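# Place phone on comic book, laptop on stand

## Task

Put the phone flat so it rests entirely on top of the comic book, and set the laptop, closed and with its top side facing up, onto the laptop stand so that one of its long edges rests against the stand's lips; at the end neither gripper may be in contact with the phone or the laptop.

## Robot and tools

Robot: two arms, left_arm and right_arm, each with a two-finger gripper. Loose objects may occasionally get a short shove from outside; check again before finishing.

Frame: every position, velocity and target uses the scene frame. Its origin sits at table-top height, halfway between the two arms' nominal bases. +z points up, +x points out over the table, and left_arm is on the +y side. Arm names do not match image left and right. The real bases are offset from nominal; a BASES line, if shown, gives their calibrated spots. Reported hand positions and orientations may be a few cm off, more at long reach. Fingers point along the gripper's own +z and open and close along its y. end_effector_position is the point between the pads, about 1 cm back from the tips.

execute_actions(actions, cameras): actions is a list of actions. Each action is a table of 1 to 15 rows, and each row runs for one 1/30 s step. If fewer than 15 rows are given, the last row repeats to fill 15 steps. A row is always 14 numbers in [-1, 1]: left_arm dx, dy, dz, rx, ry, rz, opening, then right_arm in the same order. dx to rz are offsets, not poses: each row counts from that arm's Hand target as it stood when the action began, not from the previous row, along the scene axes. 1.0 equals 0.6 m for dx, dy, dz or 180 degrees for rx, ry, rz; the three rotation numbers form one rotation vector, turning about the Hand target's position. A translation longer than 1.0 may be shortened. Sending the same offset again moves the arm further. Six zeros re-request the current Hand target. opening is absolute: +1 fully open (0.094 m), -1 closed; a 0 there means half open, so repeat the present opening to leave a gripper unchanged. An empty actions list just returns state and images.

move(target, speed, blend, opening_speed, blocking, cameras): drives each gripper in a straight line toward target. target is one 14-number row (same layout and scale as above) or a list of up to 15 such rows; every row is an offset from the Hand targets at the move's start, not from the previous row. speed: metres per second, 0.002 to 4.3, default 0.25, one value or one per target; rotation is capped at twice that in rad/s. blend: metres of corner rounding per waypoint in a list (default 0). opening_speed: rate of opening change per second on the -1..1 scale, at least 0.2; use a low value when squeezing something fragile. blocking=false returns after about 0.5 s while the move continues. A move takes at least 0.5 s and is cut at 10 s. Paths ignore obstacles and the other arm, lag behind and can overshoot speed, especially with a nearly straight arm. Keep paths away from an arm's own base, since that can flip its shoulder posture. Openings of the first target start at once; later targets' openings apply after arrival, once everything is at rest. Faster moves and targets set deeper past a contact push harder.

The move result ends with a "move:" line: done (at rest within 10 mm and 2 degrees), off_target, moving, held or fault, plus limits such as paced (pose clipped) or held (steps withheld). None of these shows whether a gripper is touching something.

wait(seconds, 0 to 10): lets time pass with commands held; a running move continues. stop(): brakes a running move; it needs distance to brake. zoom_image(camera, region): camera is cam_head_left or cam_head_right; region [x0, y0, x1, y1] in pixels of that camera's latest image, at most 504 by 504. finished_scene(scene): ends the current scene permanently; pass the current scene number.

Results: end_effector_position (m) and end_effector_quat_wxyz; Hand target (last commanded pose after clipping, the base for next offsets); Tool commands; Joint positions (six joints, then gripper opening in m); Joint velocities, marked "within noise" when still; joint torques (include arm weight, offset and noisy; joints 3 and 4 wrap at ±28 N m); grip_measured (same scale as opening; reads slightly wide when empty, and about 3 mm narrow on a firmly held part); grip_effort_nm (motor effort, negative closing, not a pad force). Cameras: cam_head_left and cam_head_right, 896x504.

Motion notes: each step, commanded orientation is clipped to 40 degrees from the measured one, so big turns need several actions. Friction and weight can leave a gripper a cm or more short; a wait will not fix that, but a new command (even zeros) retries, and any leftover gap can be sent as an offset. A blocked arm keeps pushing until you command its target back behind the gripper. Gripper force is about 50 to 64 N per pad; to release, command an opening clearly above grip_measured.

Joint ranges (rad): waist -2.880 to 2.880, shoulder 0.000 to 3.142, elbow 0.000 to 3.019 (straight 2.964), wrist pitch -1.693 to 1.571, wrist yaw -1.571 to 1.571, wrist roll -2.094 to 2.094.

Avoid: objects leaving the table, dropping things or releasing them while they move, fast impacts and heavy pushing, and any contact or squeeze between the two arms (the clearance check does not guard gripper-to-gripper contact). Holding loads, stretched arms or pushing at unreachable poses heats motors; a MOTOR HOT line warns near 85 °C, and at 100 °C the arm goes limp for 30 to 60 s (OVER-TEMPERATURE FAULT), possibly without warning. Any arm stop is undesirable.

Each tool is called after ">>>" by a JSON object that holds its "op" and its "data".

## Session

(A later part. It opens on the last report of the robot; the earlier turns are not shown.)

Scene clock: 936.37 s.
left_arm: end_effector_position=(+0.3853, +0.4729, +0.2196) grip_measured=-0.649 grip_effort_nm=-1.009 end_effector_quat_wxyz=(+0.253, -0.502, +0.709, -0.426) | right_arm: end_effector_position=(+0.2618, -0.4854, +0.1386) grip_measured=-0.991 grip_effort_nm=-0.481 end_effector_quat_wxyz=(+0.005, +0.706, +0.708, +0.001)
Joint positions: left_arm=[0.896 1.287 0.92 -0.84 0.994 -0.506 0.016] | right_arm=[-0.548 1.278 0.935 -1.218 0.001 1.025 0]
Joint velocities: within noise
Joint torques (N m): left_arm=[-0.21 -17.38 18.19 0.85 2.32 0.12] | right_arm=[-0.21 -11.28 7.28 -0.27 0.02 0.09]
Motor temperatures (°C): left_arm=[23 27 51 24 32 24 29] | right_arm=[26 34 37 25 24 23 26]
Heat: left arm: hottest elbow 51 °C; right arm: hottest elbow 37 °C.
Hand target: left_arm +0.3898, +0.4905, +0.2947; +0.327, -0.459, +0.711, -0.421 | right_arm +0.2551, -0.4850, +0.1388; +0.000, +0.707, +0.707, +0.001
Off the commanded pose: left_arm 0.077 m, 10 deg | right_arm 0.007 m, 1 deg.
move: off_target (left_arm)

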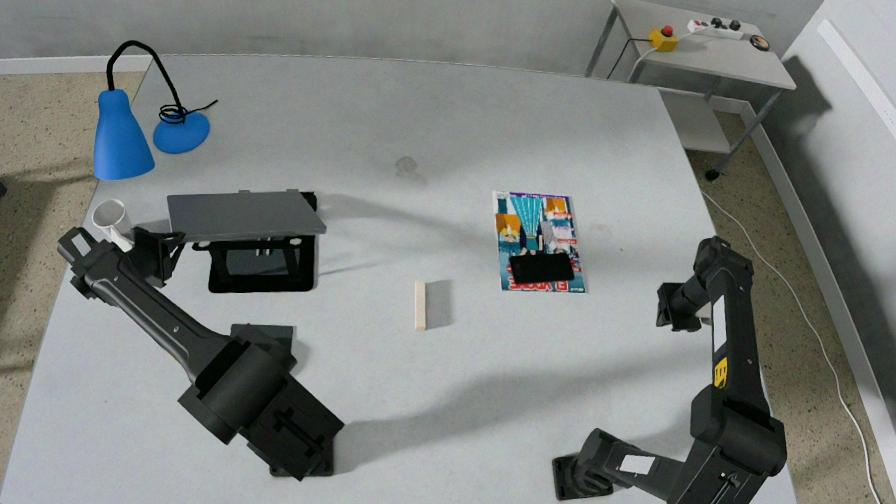

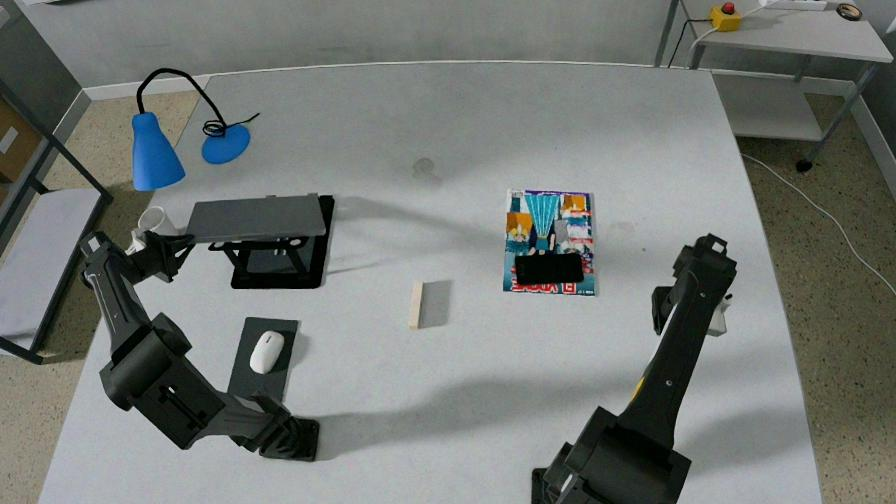

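>>> {"op": "move", "data": {"target": [[-0.01,-0.1,0.0,0,0,0,-0.9,0,0,0,0,0,0,-1]], "speed": 0.05}}

>>> {"op": "zoom_image", "data": {"camera": "cam_head_left", "region": [150, 170, 340, 310]}}

>>> {"op": "zoom_image", "data": {"camera": "cam_head_right", "region": [170, 170, 360, 310]}}

Scene clock: 942.20 s.
left_arm: end_effector_position=(+0.3742, +0.4415, +0.2453) grip_measured=-0.649 grip_effort_nm=-1.009 end_effector_quat_wxyz=(+0.279, -0.504, +0.709, -0.407) | right_arm: end_effector_position=(+0.2618, -0.4854, +0.1386) grip_measured=-0.991 grip_effort_nm=-0.481 end_effector_quat_wxyz=(+0.005, +0.706, +0.708, +0.001)
Joint positions: left_arm=[0.856 1.124 0.851 -0.794 0.945 -0.614 0.016] | right_arm=[-0.548 1.278 0.935 -1.218 0.001 1.025 0]
Joint velocities: within noise
Joint torques (N m): left_arm=[-3.6 -13.98 13.64 2.39 2.53 -0.11] | right_arm=[-0.26 -11.16 7.25 -0.23 0.02 0.1]
Motor temperatures (°C): left_arm=[23 27 51 24 34 24 29] | right_arm=[26 34 37 25 24 23 26]
Heat: left arm: hottest elbow 51 °C; right arm: hottest elbow 37 °C.
Hand target: left_arm +0.3838, +0.4305, +0.2948; +0.327, -0.459, +0.711, -0.421 | right_arm +0.2551, -0.4850, +0.1388; +0.000, +0.707, +0.707, +0.001
Off the commanded pose: left_arm 0.051 m, 8 deg | right_arm 0.007 m, 1 deg.
move: off_target (left_arm)

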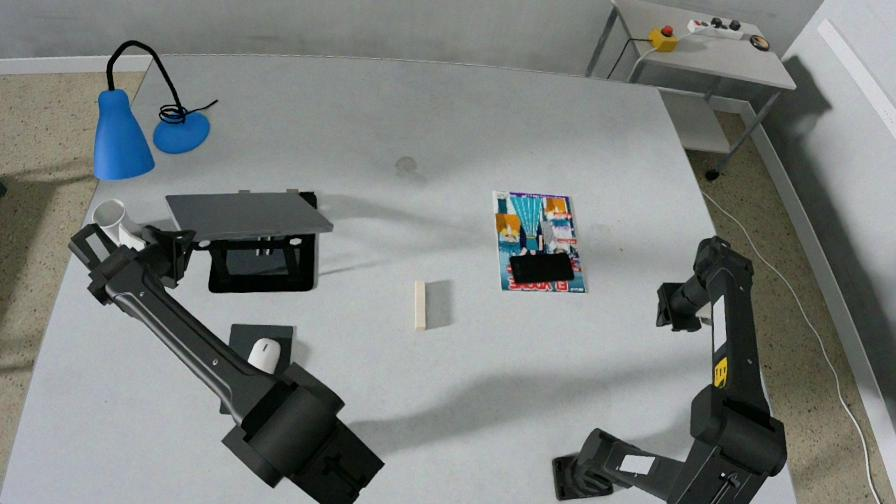

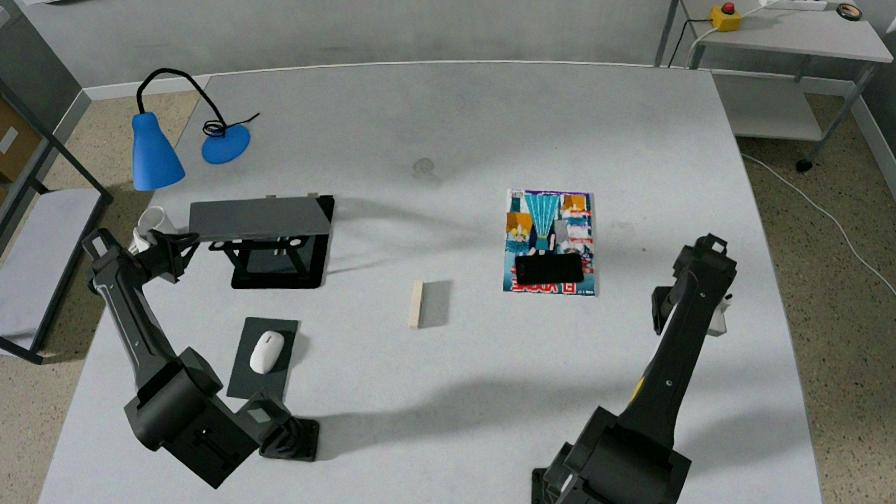

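Scaled by 2.653.

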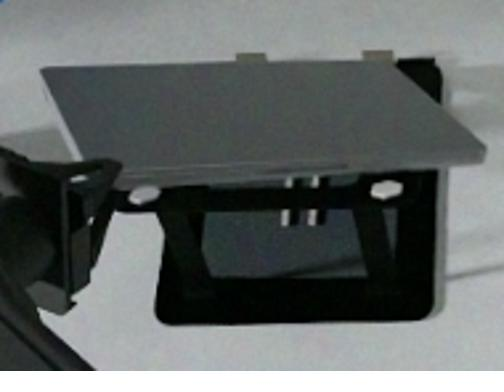

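Scaled by 2.653.

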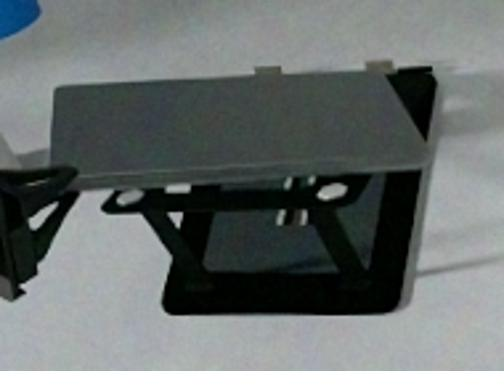

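>>> {"op": "move", "data": {"target": [[0.02,-0.02,-0.12,0,0,0,-0.9,0,0,0,0,0,0,-1]], "speed": 0.05}}

>>> {"op": "zoom_image", "data": {"camera": "cam_head_left", "region": [150, 170, 340, 310]}}

>>> {"op": "zoom_image", "data": {"camera": "cam_head_right", "region": [170, 170, 360, 310]}}

Scene clock: 951.30 s.
left_arm: end_effector_position=(+0.3850, +0.4226, +0.1995) grip_measured=-0.649 grip_effort_nm=-1.004 end_effector_quat_wxyz=(+0.295, -0.499, +0.700, -0.417) | right_arm: end_effector_position=(+0.2618, -0.4854, +0.1386) grip_measured=-0.991 grip_effort_nm=-0.486 end_effector_quat_wxyz=(+0.005, +0.706, +0.708, +0.001)
Joint positions: left_arm=[0.798 1.131 0.697 -0.506 0.937 -0.74 0.016] | right_arm=[-0.548 1.278 0.935 -1.218 0.001 1.025 0]
Joint velocities: within noise
Joint torques (N m): left_arm=[-2.96 -10.64 11.99 2.76 1.37 0.28] | right_arm=[-0.21 -11.28 7.25 -0.23 0.02 0.09]
Motor temperatures (°C): left_arm=[23 27 48 24 36 24 29] | right_arm=[26 34 37 25 24 23 26]
Heat: left arm: hottest elbow 48 °C; right arm: hottest elbow 37 °C.
Hand target: left_arm +0.3959, +0.4185, +0.2228; +0.327, -0.459, +0.711, -0.421 | right_arm +0.2551, -0.4850, +0.1388; +0.000, +0.707, +0.707, +0.001
Off the commanded pose: left_arm 0.026 m, 6 deg | right_arm 0.007 m, 1 deg.
move: off_target (left_arm)

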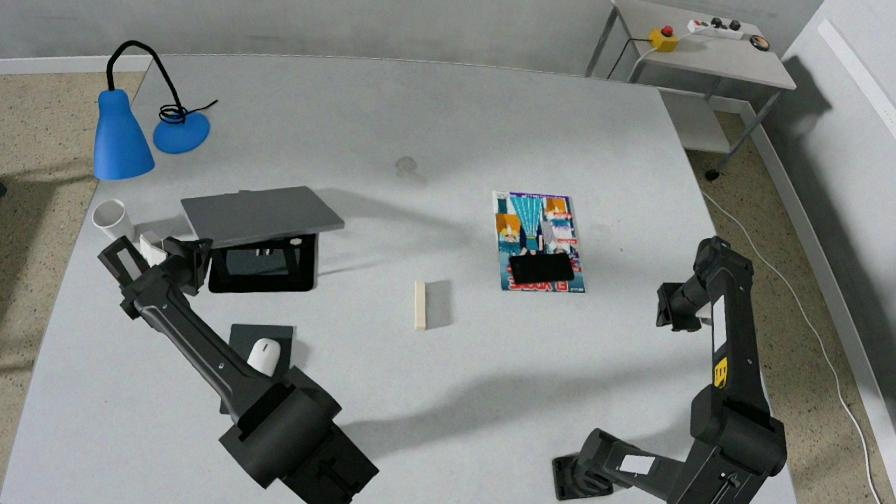

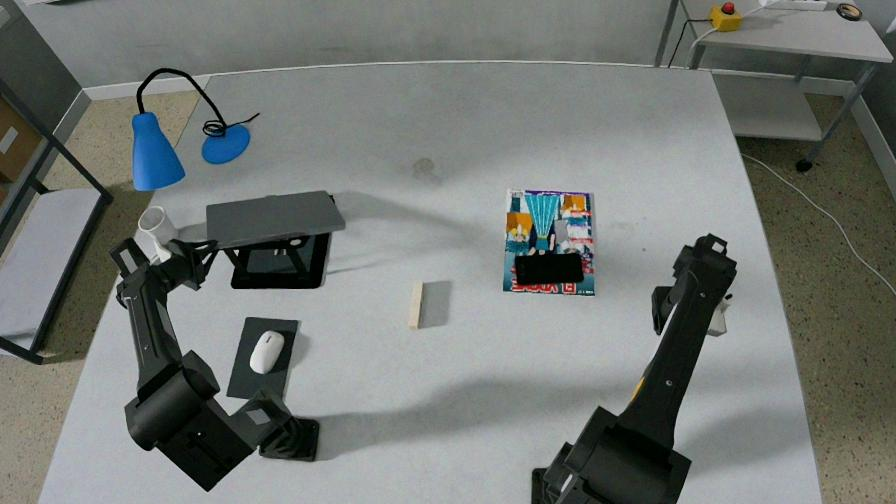

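Scaled by 2.653.

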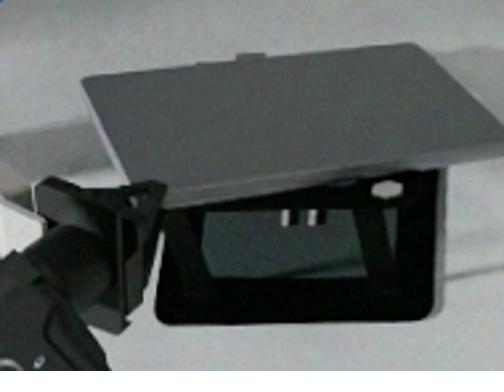

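Scaled by 2.653.

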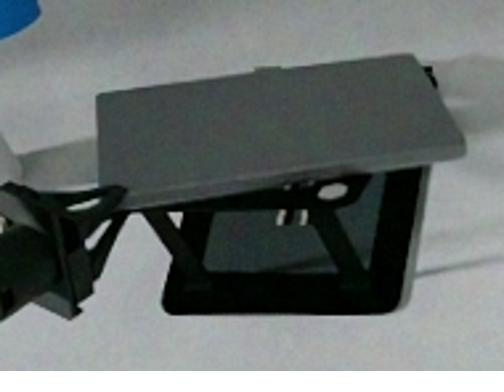

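>>> {"op": "execute_actions", "data": {"actions": []}}

>>> {"op": "zoom_image", "data": {"camera": "cam_head_left", "region": [130, 130, 410, 300]}}

>>> {"op": "zoom_image", "data": {"camera": "cam_head_right", "region": [130, 130, 410, 300]}}

Scene clock: 967.77 s.
left_arm: end_effector_position=(+0.3850, +0.4226, +0.1995) grip_measured=-0.649 grip_effort_nm=-1.009 end_effector_quat_wxyz=(+0.295, -0.499, +0.700, -0.417) | right_arm: end_effector_position=(+0.2618, -0.4854, +0.1386) grip_measured=-0.991 grip_effort_nm=-0.481 end_effector_quat_wxyz=(+0.005, +0.706, +0.708, +0.001)
Joint positions: left_arm=[0.798 1.131 0.697 -0.506 0.937 -0.74 0.016] | right_arm=[-0.548 1.278 0.935 -1.218 0.001 1.025 0]
Joint velocities: within noise
Joint torques (N m): left_arm=[-2.61 -10.58 11.96 2.74 1.33 0.28] | right_arm=[-0.26 -11.28 7.27 -0.25 0.03 0.09]
Motor temperatures (°C): left_arm=[23 27 46 24 34 24 29] | right_arm=[26 34 37 25 23 23 26]
Heat: left arm: hottest elbow 46 °C; right arm: hottest elbow 37 °C.
Hand target: left_arm +0.3958, +0.4185, +0.2227; +0.327, -0.459, +0.711, -0.421 | right_arm +0.2551, -0.4850, +0.1388; +0.000, +0.707, +0.707, +0.001
Tool commands: left_gripper/opening=-0.9 right_gripper/opening=-1.0
Off the commanded pose: left_arm 0.026 m, 6 deg | right_arm 0.007 m, 1 deg.

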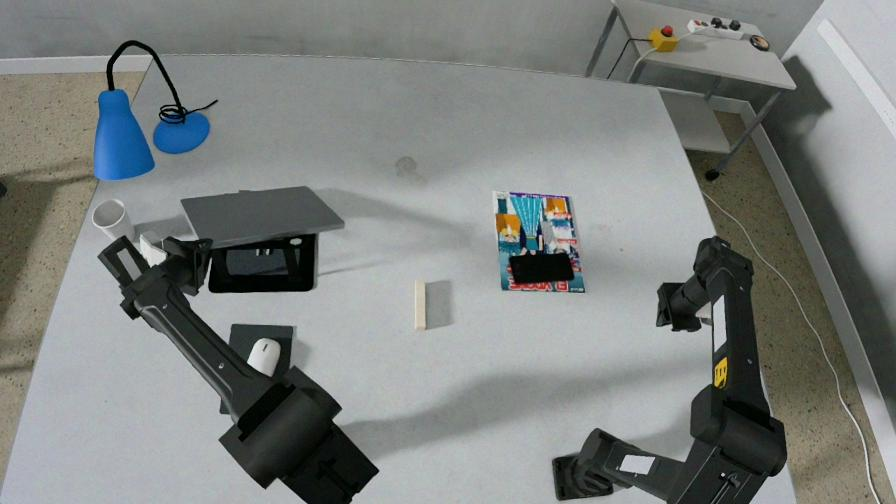

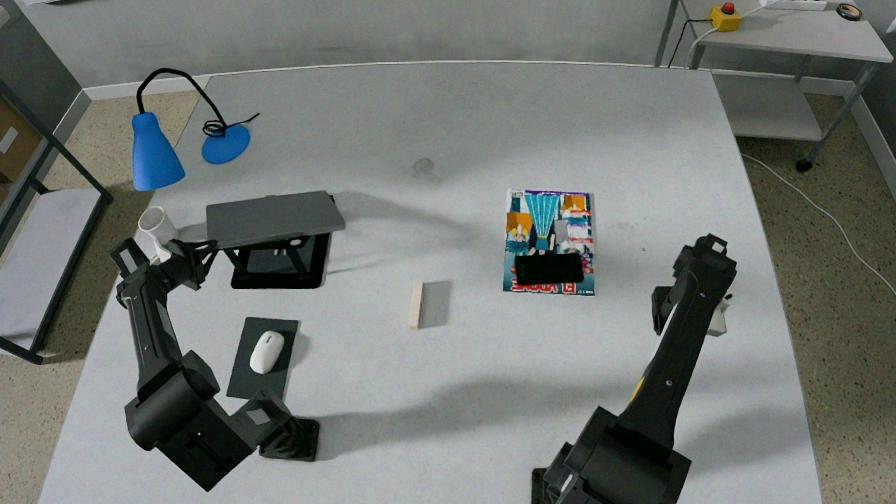

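Scaled by 1.800.

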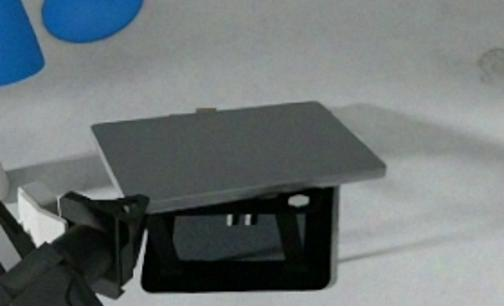

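Scaled by 1.800.

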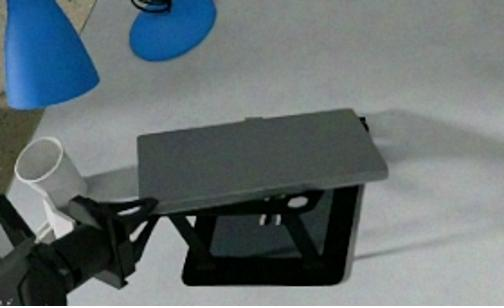

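>>> {"op": "move", "data": {"target": [[-0.05,0.0,0.06,0,0,0,-0.9,0,0,0,0,0,0,-1],[-0.05,0.0,0.06,0,0,-0.055,-0.9,0,0,0,0,0,0,-1]], "speed": 0.1}}

>>> {"op": "zoom_image", "data": {"camera": "cam_head_left", "region": [130, 130, 410, 300]}}

>>> {"op": "zoom_image", "data": {"camera": "cam_head_right", "region": [130, 130, 410, 300]}}

Scene clock: 973.87 s.
left_arm: end_effector_position=(+0.3454, +0.3917, +0.2007) grip_measured=-0.649 grip_effort_nm=-1.009 end_effector_quat_wxyz=(+0.221, -0.450, +0.734, -0.459) | right_arm: end_effector_position=(+0.2618, -0.4854, +0.1386) grip_measured=-0.991 grip_effort_nm=-0.486 end_effector_quat_wxyz=(+0.005, +0.706, +0.708, +0.001)
Joint positions: left_arm=[0.859 1.155 0.756 -0.974 1.058 -0.327 0.016] | right_arm=[-0.548 1.278 0.935 -1.218 0.001 1.025 0]
Joint velocities: within noise
Joint torques (N m): left_arm=[-0.5 -10.29 20.52 0.23 1.87 0.58] | right_arm=[-0.26 -11.22 7.27 -0.27 0.02 0.09]
Motor temperatures (°C): left_arm=[23 27 45 24 34 24 29] | right_arm=[26 34 37 25 23 23 26]
Heat: left arm: hottest elbow 45 °C; right arm: hottest elbow 37 °C.
Hand target: left_arm +0.3658, +0.4185, +0.2588; +0.290, -0.396, +0.748, -0.447 | right_arm +0.2551, -0.4850, +0.1388; +0.000, +0.707, +0.707, +0.001
Off the commanded pose: left_arm 0.067 m, 10 deg | right_arm 0.007 m, 1 deg.
move: off_target (left_arm)

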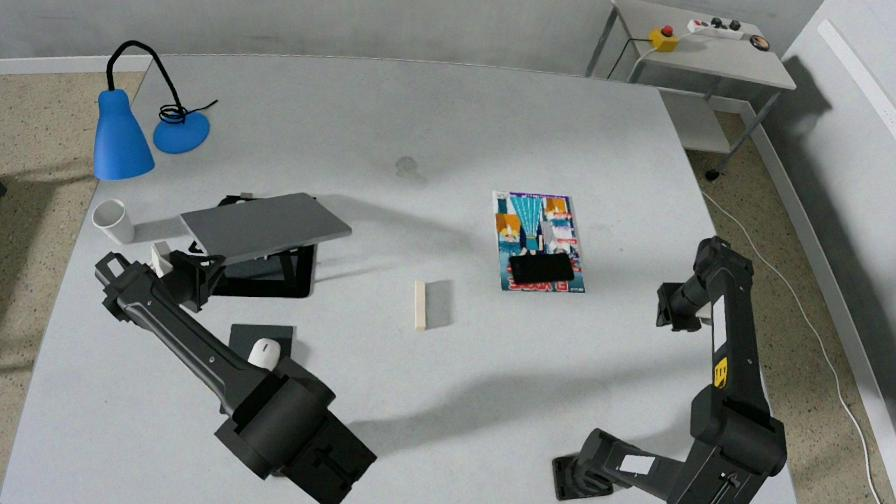

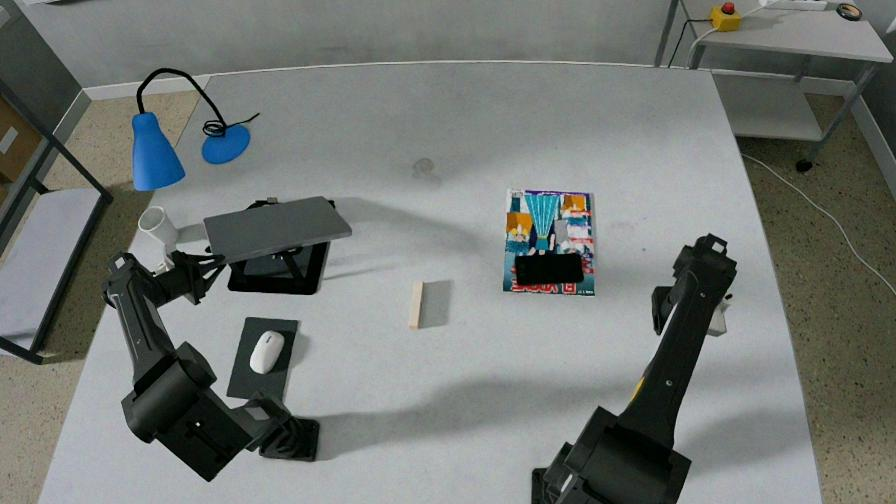

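Scaled by 1.800.

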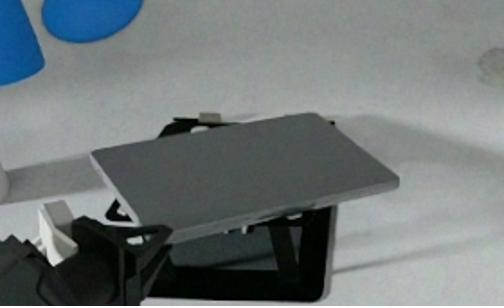

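Scaled by 1.800.

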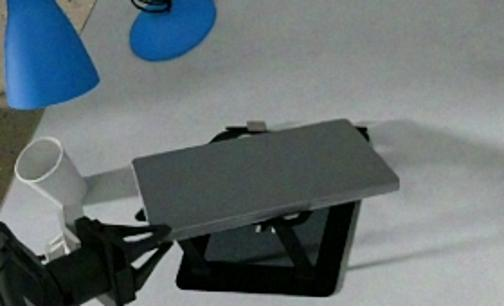

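>>> {"op": "move", "data": {"target": [[0,0,0,0,0,0,-0.9,0.1,0.2,0.19,0.1,0.17,-0.17,-0.2],[0,0,0,0,0,0,-0.9,0.275,0.642,0.185,0.295,0.501,-0.501,-0.2]], "speed": 0.3, "blend": 0.05}}

Scene clock: 1003.90 s.
left_arm: end_effector_position=(+0.3453, +0.3914, +0.2005) grip_measured=-0.649 grip_effort_nm=-1.009 end_effector_quat_wxyz=(+0.220, -0.449, +0.734, -0.459) | right_arm: end_effector_position=(+0.4059, -0.1054, +0.2447) grip_measured=-0.201 grip_effort_nm=0.066 end_effector_quat_wxyz=(+0.697, -0.680, -0.181, -0.136)
Joint positions: left_arm=[0.859 1.156 0.756 -0.976 1.059 -0.324 0.016] | right_arm=[0.068 1.752 1.24 -1.671 -1.583 2.076 0.038]
Joint velocities: within noise
Joint torques (N m): left_arm=[0.44 -10.23 20.37 0.23 1.91 0.61] | right_arm=[1.08 -15.09 10.32 -1.02 -0.54 0.29]
Motor temperatures (°C): left_arm=[22 26 49 24 36 24 29] | right_arm=[26 34 38 25 24 23 26]
Heat: left arm: hottest elbow 49 °C; right arm: hottest elbow 38 °C.
Hand target: left_arm +0.3658, +0.4184, +0.2587; +0.289, -0.396, +0.748, -0.447 | right_arm +0.4201, -0.0998, +0.2498; +0.705, -0.699, +0.080, +0.092
Off the commanded pose: left_arm 0.067 m, 10 deg | right_arm 0.016 m, 55 deg; orientation clipped.
joint sent to its limit (right arm) — joint 4 (wrist pitch), lower limit; joint 5 (wrist yaw), lower limit; joint 6 (wrist roll), upper limit. The joint targets are off in orientation, not in position.
move: off_target (left_arm, right_arm); limits=paced

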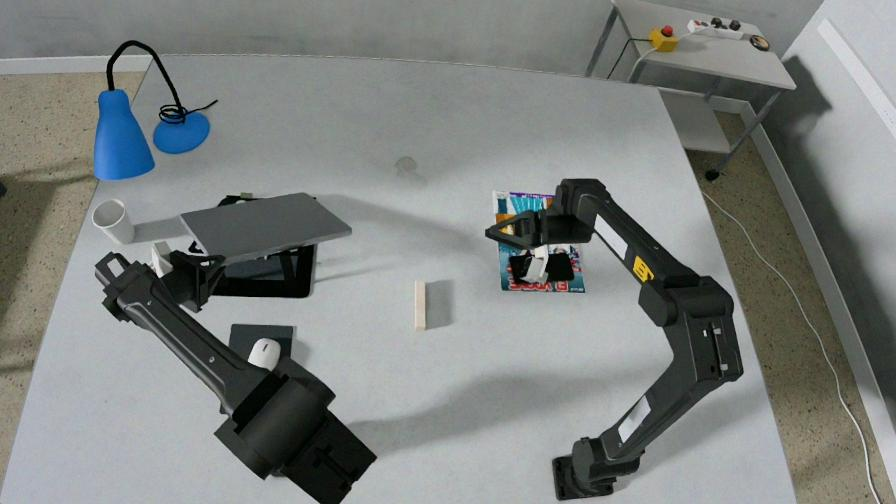

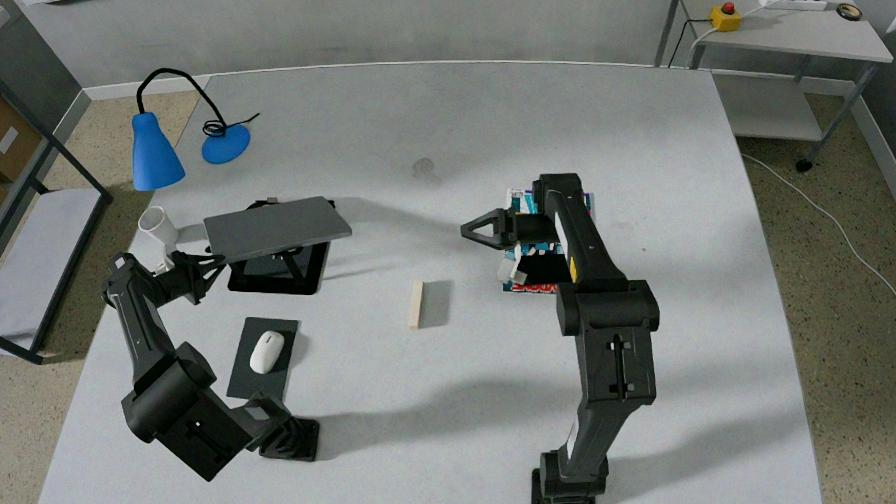

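>>> {"op": "move", "data": {"target": [0,0,0,0,0,0,-0.9,-0.03,-0.1,0.03,0.214,0.383,-0.283,-0.2], "speed": 0.5}}

Scene clock: 1017.93 s.
left_arm: end_effector_position=(+0.3452, +0.3915, +0.2005) grip_measured=-0.649 grip_effort_nm=-1.009 end_effector_quat_wxyz=(+0.220, -0.449, +0.734, -0.459) | right_arm: end_effector_position=(+0.4063, -0.1549, +0.2628) grip_measured=-0.201 grip_effort_nm=0.061 end_effector_quat_wxyz=(+0.686, -0.687, -0.153, -0.186)
Joint positions: left_arm=[0.86 1.156 0.756 -0.976 1.059 -0.324 0.016] | right_arm=[-0.045 1.678 1.196 -1.671 -1.583 2.076 0.038]
Joint velocities: within noise
Joint torques (N m): left_arm=[-0.15 -10.52 20.45 0.12 1.87 0.63] | right_arm=[-0.44 -17.61 5.74 -0.98 -0.54 0.29]
Motor temperatures (°C): left_arm=[22 26 50 24 37 24 29] | right_arm=[26 33 37 25 24 23 26]
Heat: left arm: hottest elbow 50 °C; right arm: hottest elbow 37 °C.
Hand target: left_arm +0.3658, +0.4185, +0.2587; +0.289, -0.396, +0.748, -0.447 | right_arm +0.4021, -0.1598, +0.2680; +0.787, -0.595, +0.146, -0.072
Off the commanded pose: left_arm 0.067 m, 10 deg | right_arm 0.008 m, 126 deg; orientation clipped.
joint sent to its limit (right arm) — joint 4 (wrist pitch), lower limit; joint 5 (wrist yaw), lower limit; joint 6 (wrist roll), upper limit. The joint targets are off in orientation, not in position.
move: off_target (left_arm, right_arm); limits=paced

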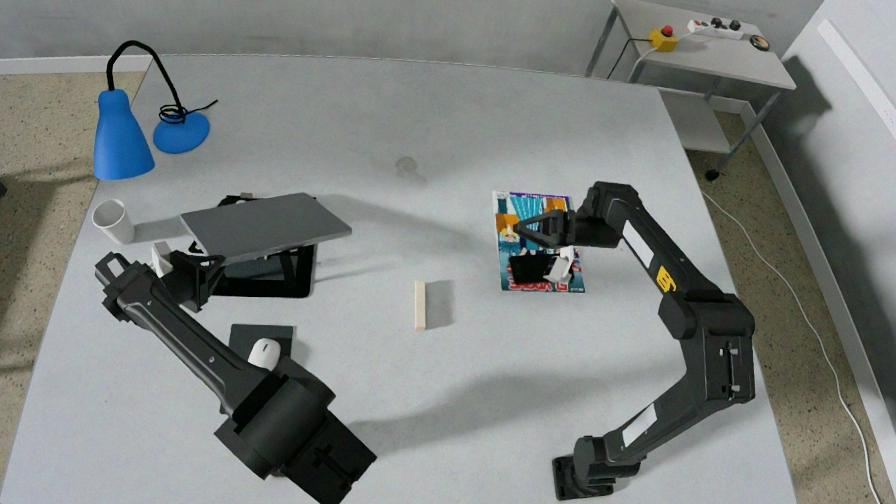

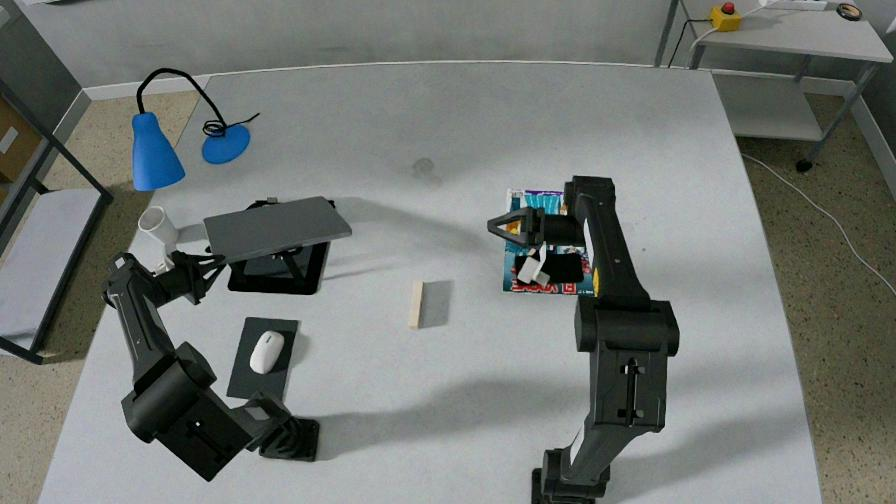

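>>> {"op": "move", "data": {"target": [0,0,0,0,0,0,-0.9,-0.1,-0.2,0.0,-0.507,-0.422,0.438,-0.2], "speed": 0.4, "cameras": ["cam_head_left"]}}

Scene clock: 1024.10 s.
left_arm: end_effector_position=(+0.3452, +0.3915, +0.2005) grip_measured=-0.649 grip_effort_nm=-1.009 end_effector_quat_wxyz=(+0.220, -0.449, +0.734, -0.459) | right_arm: end_effector_position=(+0.3441, -0.2836, +0.2700) grip_measured=-0.201 grip_effort_nm=0.051 end_effector_quat_wxyz=(-0.006, +0.715, +0.699, -0.002)
Joint positions: left_arm=[0.86 1.156 0.756 -0.976 1.059 -0.324 0.016] | right_arm=[0.062 1.322 1.326 -1.585 -0.006 1.662 0.038]
Joint velocities: within noise
Joint torques (N m): left_arm=[-0.38 -9.82 20.29 0.23 1.88 0.6] | right_arm=[1.32 -13.1 7.41 0.38 0.16 0.09]
Motor temperatures (°C): left_arm=[22 26 51 24 37 24 29] | right_arm=[26 33 37 25 24 23 25]
Heat: left arm: hottest elbow 51 °C; right arm: hottest elbow 37 °C.
Hand target: left_arm +0.3658, +0.4185, +0.2587; +0.289, -0.396, +0.748, -0.447 | right_arm +0.3421, -0.2798, +0.2681; -0.003, +0.708, +0.706, +0.000
Off the commanded pose: left_arm 0.067 m, 10 deg | right_arm 0.005 m, 1 deg.
move: off_target (left_arm)
Images, in order (width x height): cam_head_left 896x504.

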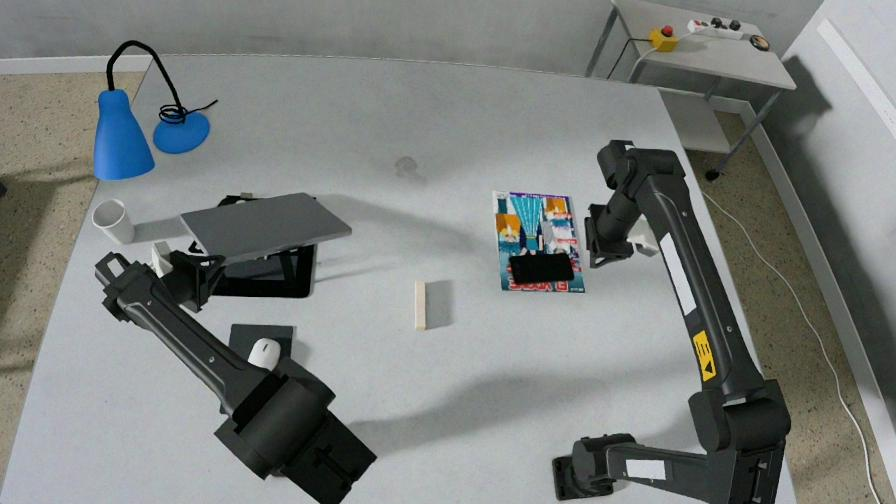

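>>> {"op": "move", "data": {"target": [[0,0,0,0,0,0,-0.9,0,0,0.0,-0.16,-0.23,0.23,-0.2],[0,0,0,0,0,0,-0.9,0,0,0.0,-0.325,-0.465,0.465,-0.2]], "speed": 0.5, "cameras": ["cam_head_left"]}}

Scene clock: 1032.03 s.
left_arm: end_effector_position=(+0.3452, +0.3915, +0.2005) grip_measured=-0.649 grip_effort_nm=-1.009 end_effector_quat_wxyz=(+0.220, -0.449, +0.734, -0.459) | right_arm: end_effector_position=(+0.3422, -0.2753, +0.2765) grip_measured=-0.201 grip_effort_nm=0.042 end_effector_quat_wxyz=(+0.696, -0.122, +0.696, +0.128)
Joint positions: left_arm=[0.86 1.156 0.756 -0.976 1.059 -0.324 0.016] | right_arm=[-0.125 0.752 0.312 0.442 -0.475 0.01 0.038]
Joint velocities: within noise
Joint torques (N m): left_arm=[0.03 -9.76 20.41 0.59 1.91 0.58] | right_arm=[-0.44 -2.2 7.86 2.02 -0.05 0.09]
Motor temperatures (°C): left_arm=[22 26 51 24 38 24 30] | right_arm=[26 33 37 25 24 23 25]
Heat: left arm: hottest elbow 51 °C; right arm: hottest elbow 37 °C.
Hand target: left_arm +0.3658, +0.4185, +0.2587; +0.289, -0.396, +0.748, -0.447 | right_arm +0.3421, -0.2798, +0.2678; +0.694, -0.120, +0.699, +0.123
Off the commanded pose: left_arm 0.067 m, 10 deg | right_arm 0.010 m, 1 deg.
move: off_target (left_arm)
Images, in order (width x height): cam_head_left 896x504.

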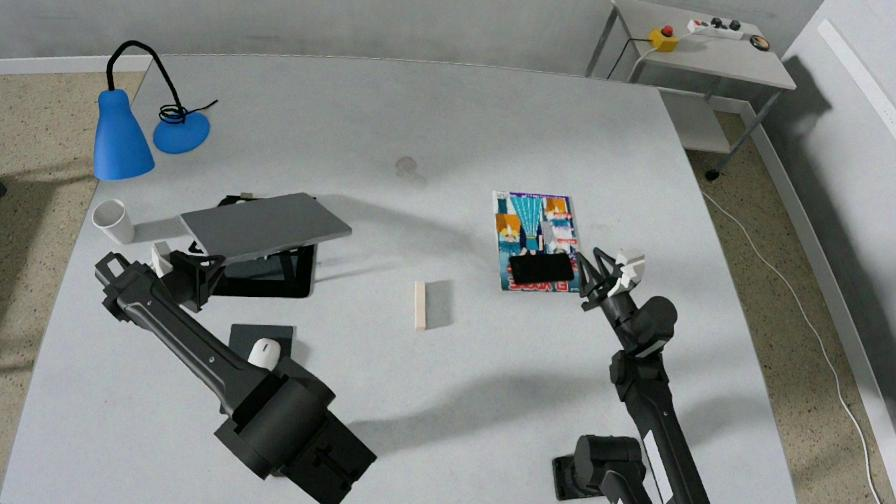

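>>> {"op": "move", "data": {"target": [[0,0,0,0,0,0,-0.9,0.18,0.3,0.0,-0.103,-0.148,0.175,-0.2],[0,0,0,0,0,0,-0.9,0.23,0.55,-0.1,-0.206,-0.296,0.351,-0.2]], "speed": 0.3}}

>>> {"op": "zoom_image", "data": {"camera": "cam_head_left", "region": [190, 130, 470, 300]}}

>>> {"op": "zoom_image", "data": {"camera": "cam_head_right", "region": [190, 130, 470, 300]}}

Scene clock: 1045.03 s.
left_arm: end_effector_position=(+0.3452, +0.3915, +0.2005) grip_measured=-0.649 grip_effort_nm=-1.009 end_effector_quat_wxyz=(+0.220, -0.449, +0.734, -0.459) | right_arm: end_effector_position=(+0.4687, +0.0400, +0.1903) grip_measured=-0.201 grip_effort_nm=0.042 end_effector_quat_wxyz=(+0.678, -0.683, +0.198, +0.188)
Joint positions: left_arm=[0.86 1.156 0.756 -0.976 1.059 -0.324 0.016] | right_arm=[0.34 1.853 1.029 0.792 -1.213 -1.048 0.038]
Joint velocities: within noise
Joint torques (N m): left_arm=[0.44 -10.75 20.38 0.34 1.89 0.63] | right_arm=[0.97 -18.84 10.4 0.88 -0.08 0.12]
Motor temperatures (°C): left_arm=[22 26 52 24 38 24 30] | right_arm=[26 33 38 25 24 23 25]
Heat: left arm: hottest elbow 52 °C; right arm: hottest elbow 38 °C.
Hand target: left_arm +0.3658, +0.4185, +0.2587; +0.289, -0.396, +0.748, -0.447 | right_arm +0.4801, +0.0503, +0.2078; +0.685, -0.684, +0.178, +0.177
Off the commanded pose: left_arm 0.067 m, 10 deg | right_arm 0.023 m, 3 deg.
move: off_target (left_arm, right_arm)

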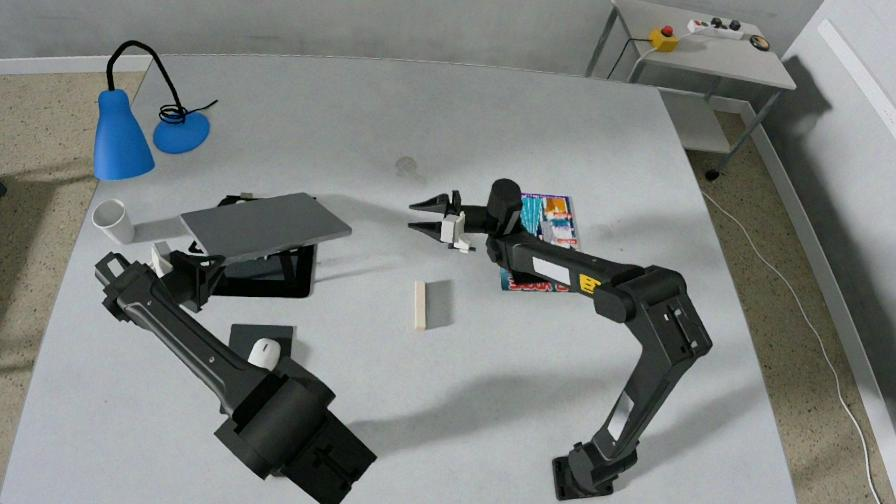

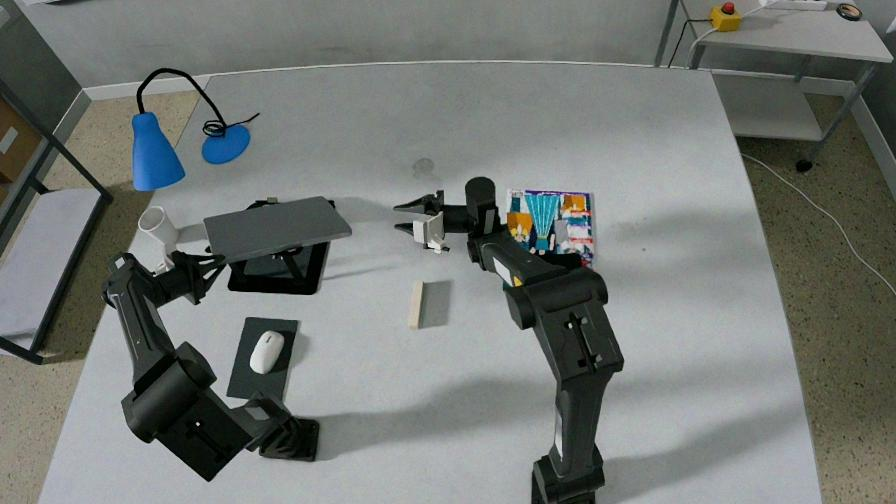

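Scaled by 1.800.

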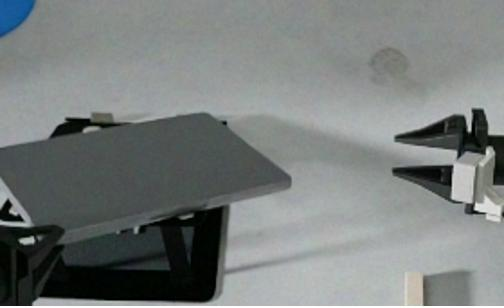

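Scaled by 1.800.

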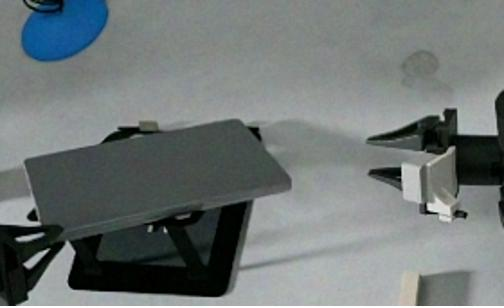

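>>> {"op": "move", "data": {"target": [[0,0,0,0,0,0,-0.9,0.033,0.167,-0.18,0,0,0,0.1]], "speed": 0.25, "cameras": ["cam_head_left","cam_head_right"]}}

>>> {"op": "zoom_image", "data": {"camera": "cam_head_left", "region": [190, 130, 470, 300]}}

>>> {"op": "zoom_image", "data": {"camera": "cam_head_right", "region": [190, 130, 470, 300]}}

Scene clock: 1052.10 s.
left_arm: end_effector_position=(+0.3452, +0.3915, +0.2005) grip_measured=-0.649 grip_effort_nm=-1.009 end_effector_quat_wxyz=(+0.220, -0.449, +0.734, -0.459) | right_arm: end_effector_position=(+0.4897, +0.1408, +0.0936) grip_measured=+0.099 grip_effort_nm=0.066 end_effector_quat_wxyz=(+0.675, -0.687, +0.192, +0.185)
Joint positions: left_arm=[0.86 1.156 0.756 -0.976 1.059 -0.324 0.016] | right_arm=[0.489 2.158 1.219 0.9 -1.072 -1.065 0.052]
Joint velocities: within noise
Joint torques (N m): left_arm=[-0.15 -9.76 20.37 0.24 1.87 0.61] | right_arm=[0.79 -20.6 9.25 1.74 0.03 0.24]
Motor temperatures (°C): left_arm=[22 26 53 24 38 24 30] | right_arm=[26 34 39 25 24 23 25]
Heat: left arm: hottest elbow 53 °C; right arm: hottest elbow 39 °C.
Hand target: left_arm +0.3658, +0.4185, +0.2587; +0.289, -0.396, +0.748, -0.447 | right_arm +0.5000, +0.1504, +0.0999; +0.685, -0.684, +0.178, +0.177
Off the commanded pose: left_arm 0.067 m, 10 deg | right_arm 0.015 m, 2 deg.
move: off_target (left_arm, right_arm)

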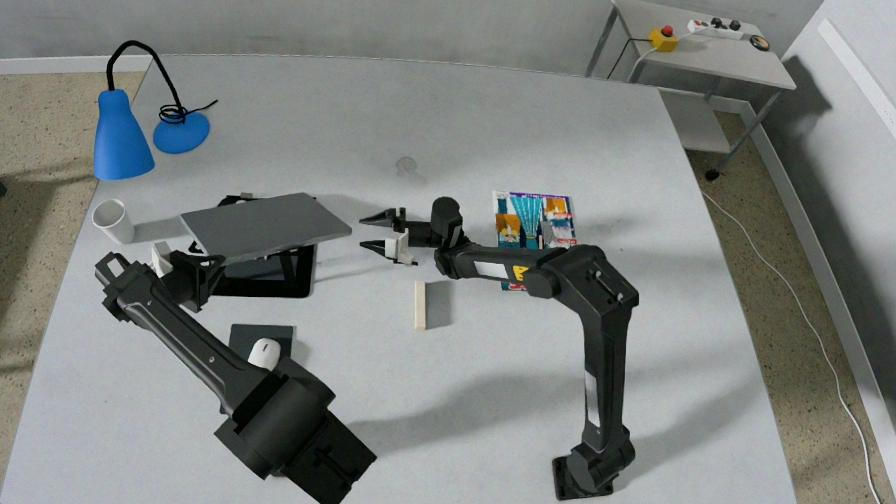

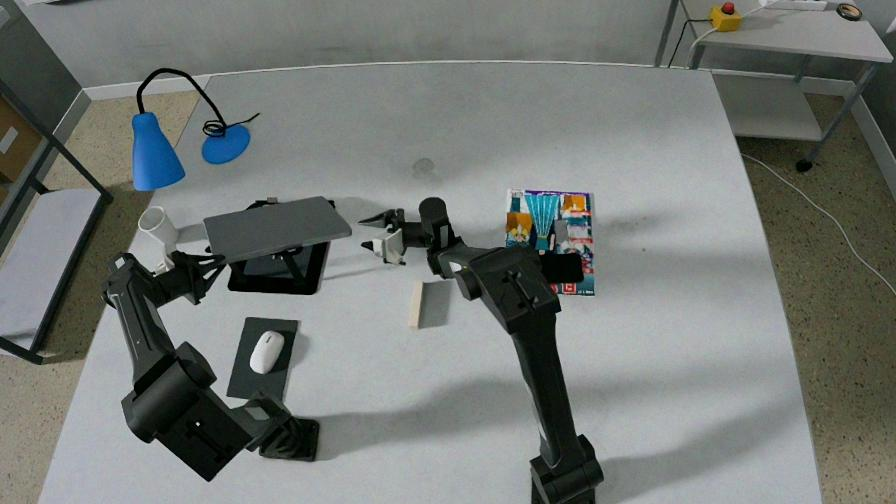

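Scaled by 1.800.

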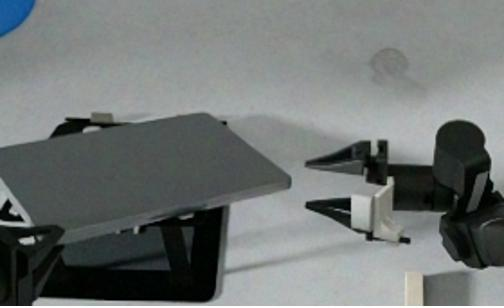

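Scaled by 1.800.

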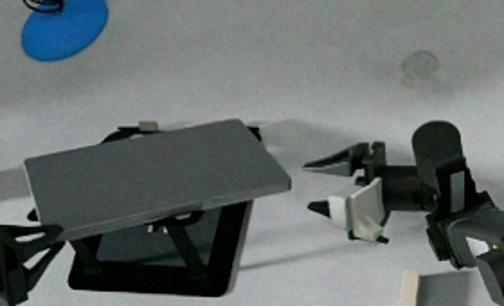

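>>> {"op": "zoom_image", "data": {"camera": "cam_head_left", "region": [290, 180, 390, 260]}}

>>> {"op": "zoom_image", "data": {"camera": "cam_head_right", "region": [290, 180, 390, 260]}}

Scaled by 5.040.

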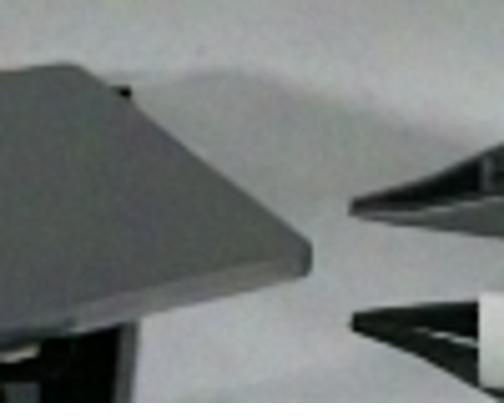

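Scaled by 5.040.

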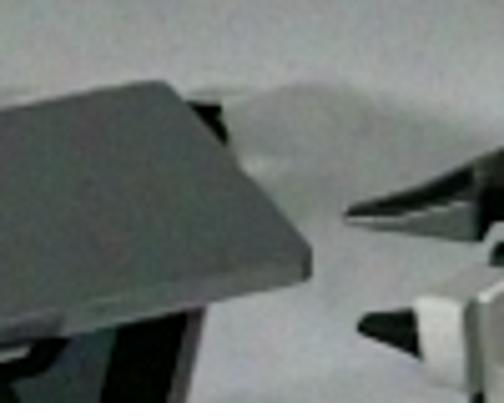

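>>> {"op": "move", "data": {"target": [[0,0,0,0,0,0,-0.9,0.067,0.02,0.0,0,0,0,0.1],[0,0,0,0,0,0,-0.9,0.067,0.085,-0.01,0,0,0,0.1]], "speed": 0.12, "cameras": ["cam_head_left","cam_head_right"]}}

>>> {"op": "zoom_image", "data": {"camera": "cam_head_left", "region": [290, 180, 390, 260]}}

>>> {"op": "zoom_image", "data": {"camera": "cam_head_right", "region": [290, 180, 390, 260]}}

Scene clock: 1064.50 s.
left_arm: end_effector_position=(+0.3452, +0.3915, +0.2005) grip_measured=-0.649 grip_effort_nm=-1.009 end_effector_quat_wxyz=(+0.220, -0.449, +0.734, -0.459) | right_arm: end_effector_position=(+0.5302, +0.1913, +0.0981) grip_measured=+0.099 grip_effort_nm=0.066 end_effector_quat_wxyz=(+0.684, -0.685, +0.180, +0.177)
Joint positions: left_arm=[0.86 1.156 0.756 -0.976 1.059 -0.324 0.016] | right_arm=[0.528 2.259 1.433 0.82 -1.033 -1.065 0.052]
Joint velocities: within noise
Joint torques (N m): left_arm=[0.15 -9.76 20.34 0.25 1.92 0.63] | right_arm=[0.73 -22.59 10.36 1.01 0.06 0.25]
Motor temperatures (°C): left_arm=[22 26 53 24 39 24 30] | right_arm=[26 35 39 25 24 23 25]
Heat: left arm: hottest elbow 53 °C; right arm: hottest elbow 39 °C.
Hand target: left_arm +0.3658, +0.4185, +0.2587; +0.289, -0.396, +0.748, -0.447 | right_arm +0.5403, +0.2014, +0.0940; +0.685, -0.684, +0.178, +0.177
Off the commanded pose: left_arm 0.067 m, 10 deg | right_arm 0.015 m, 0 deg.
move: off_target (left_arm, right_arm)

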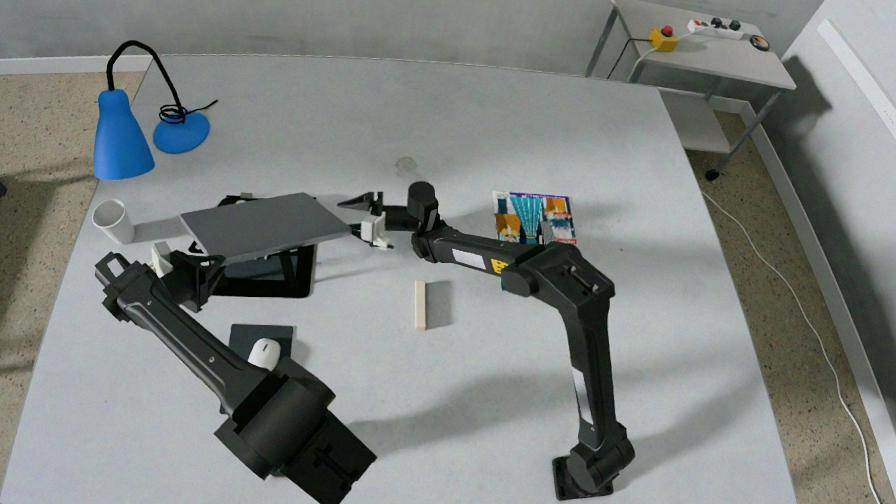

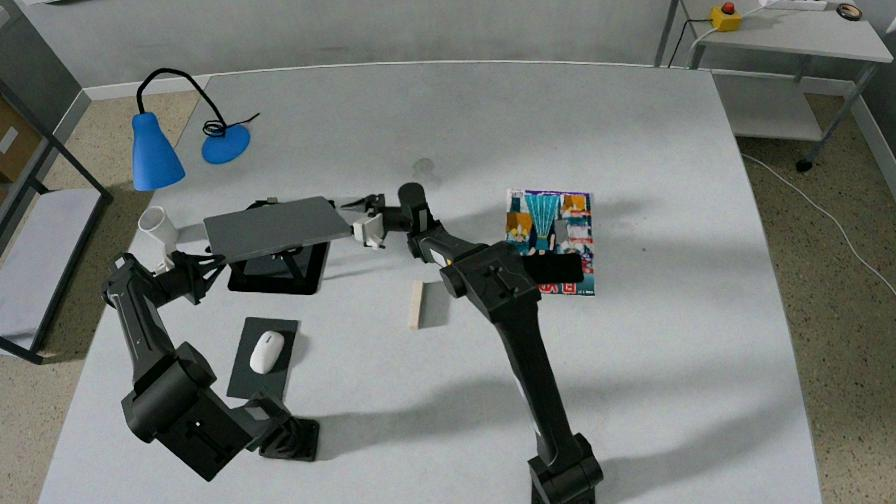

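Scaled by 5.040.

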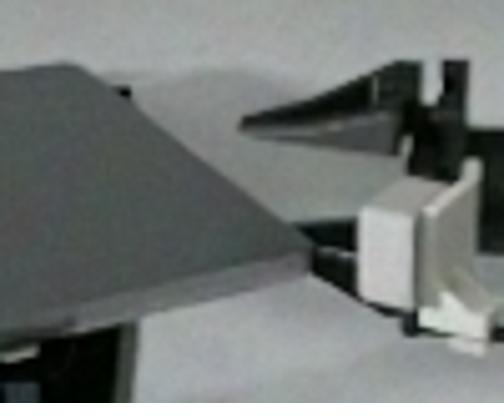

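Scaled by 5.040.

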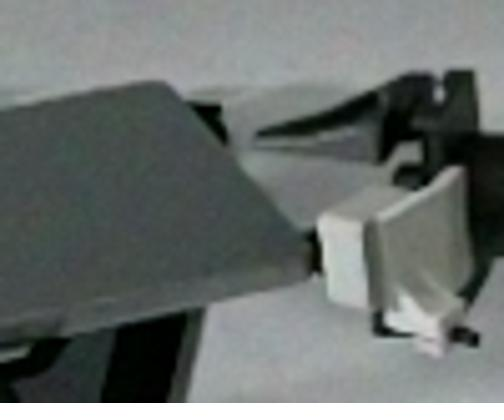

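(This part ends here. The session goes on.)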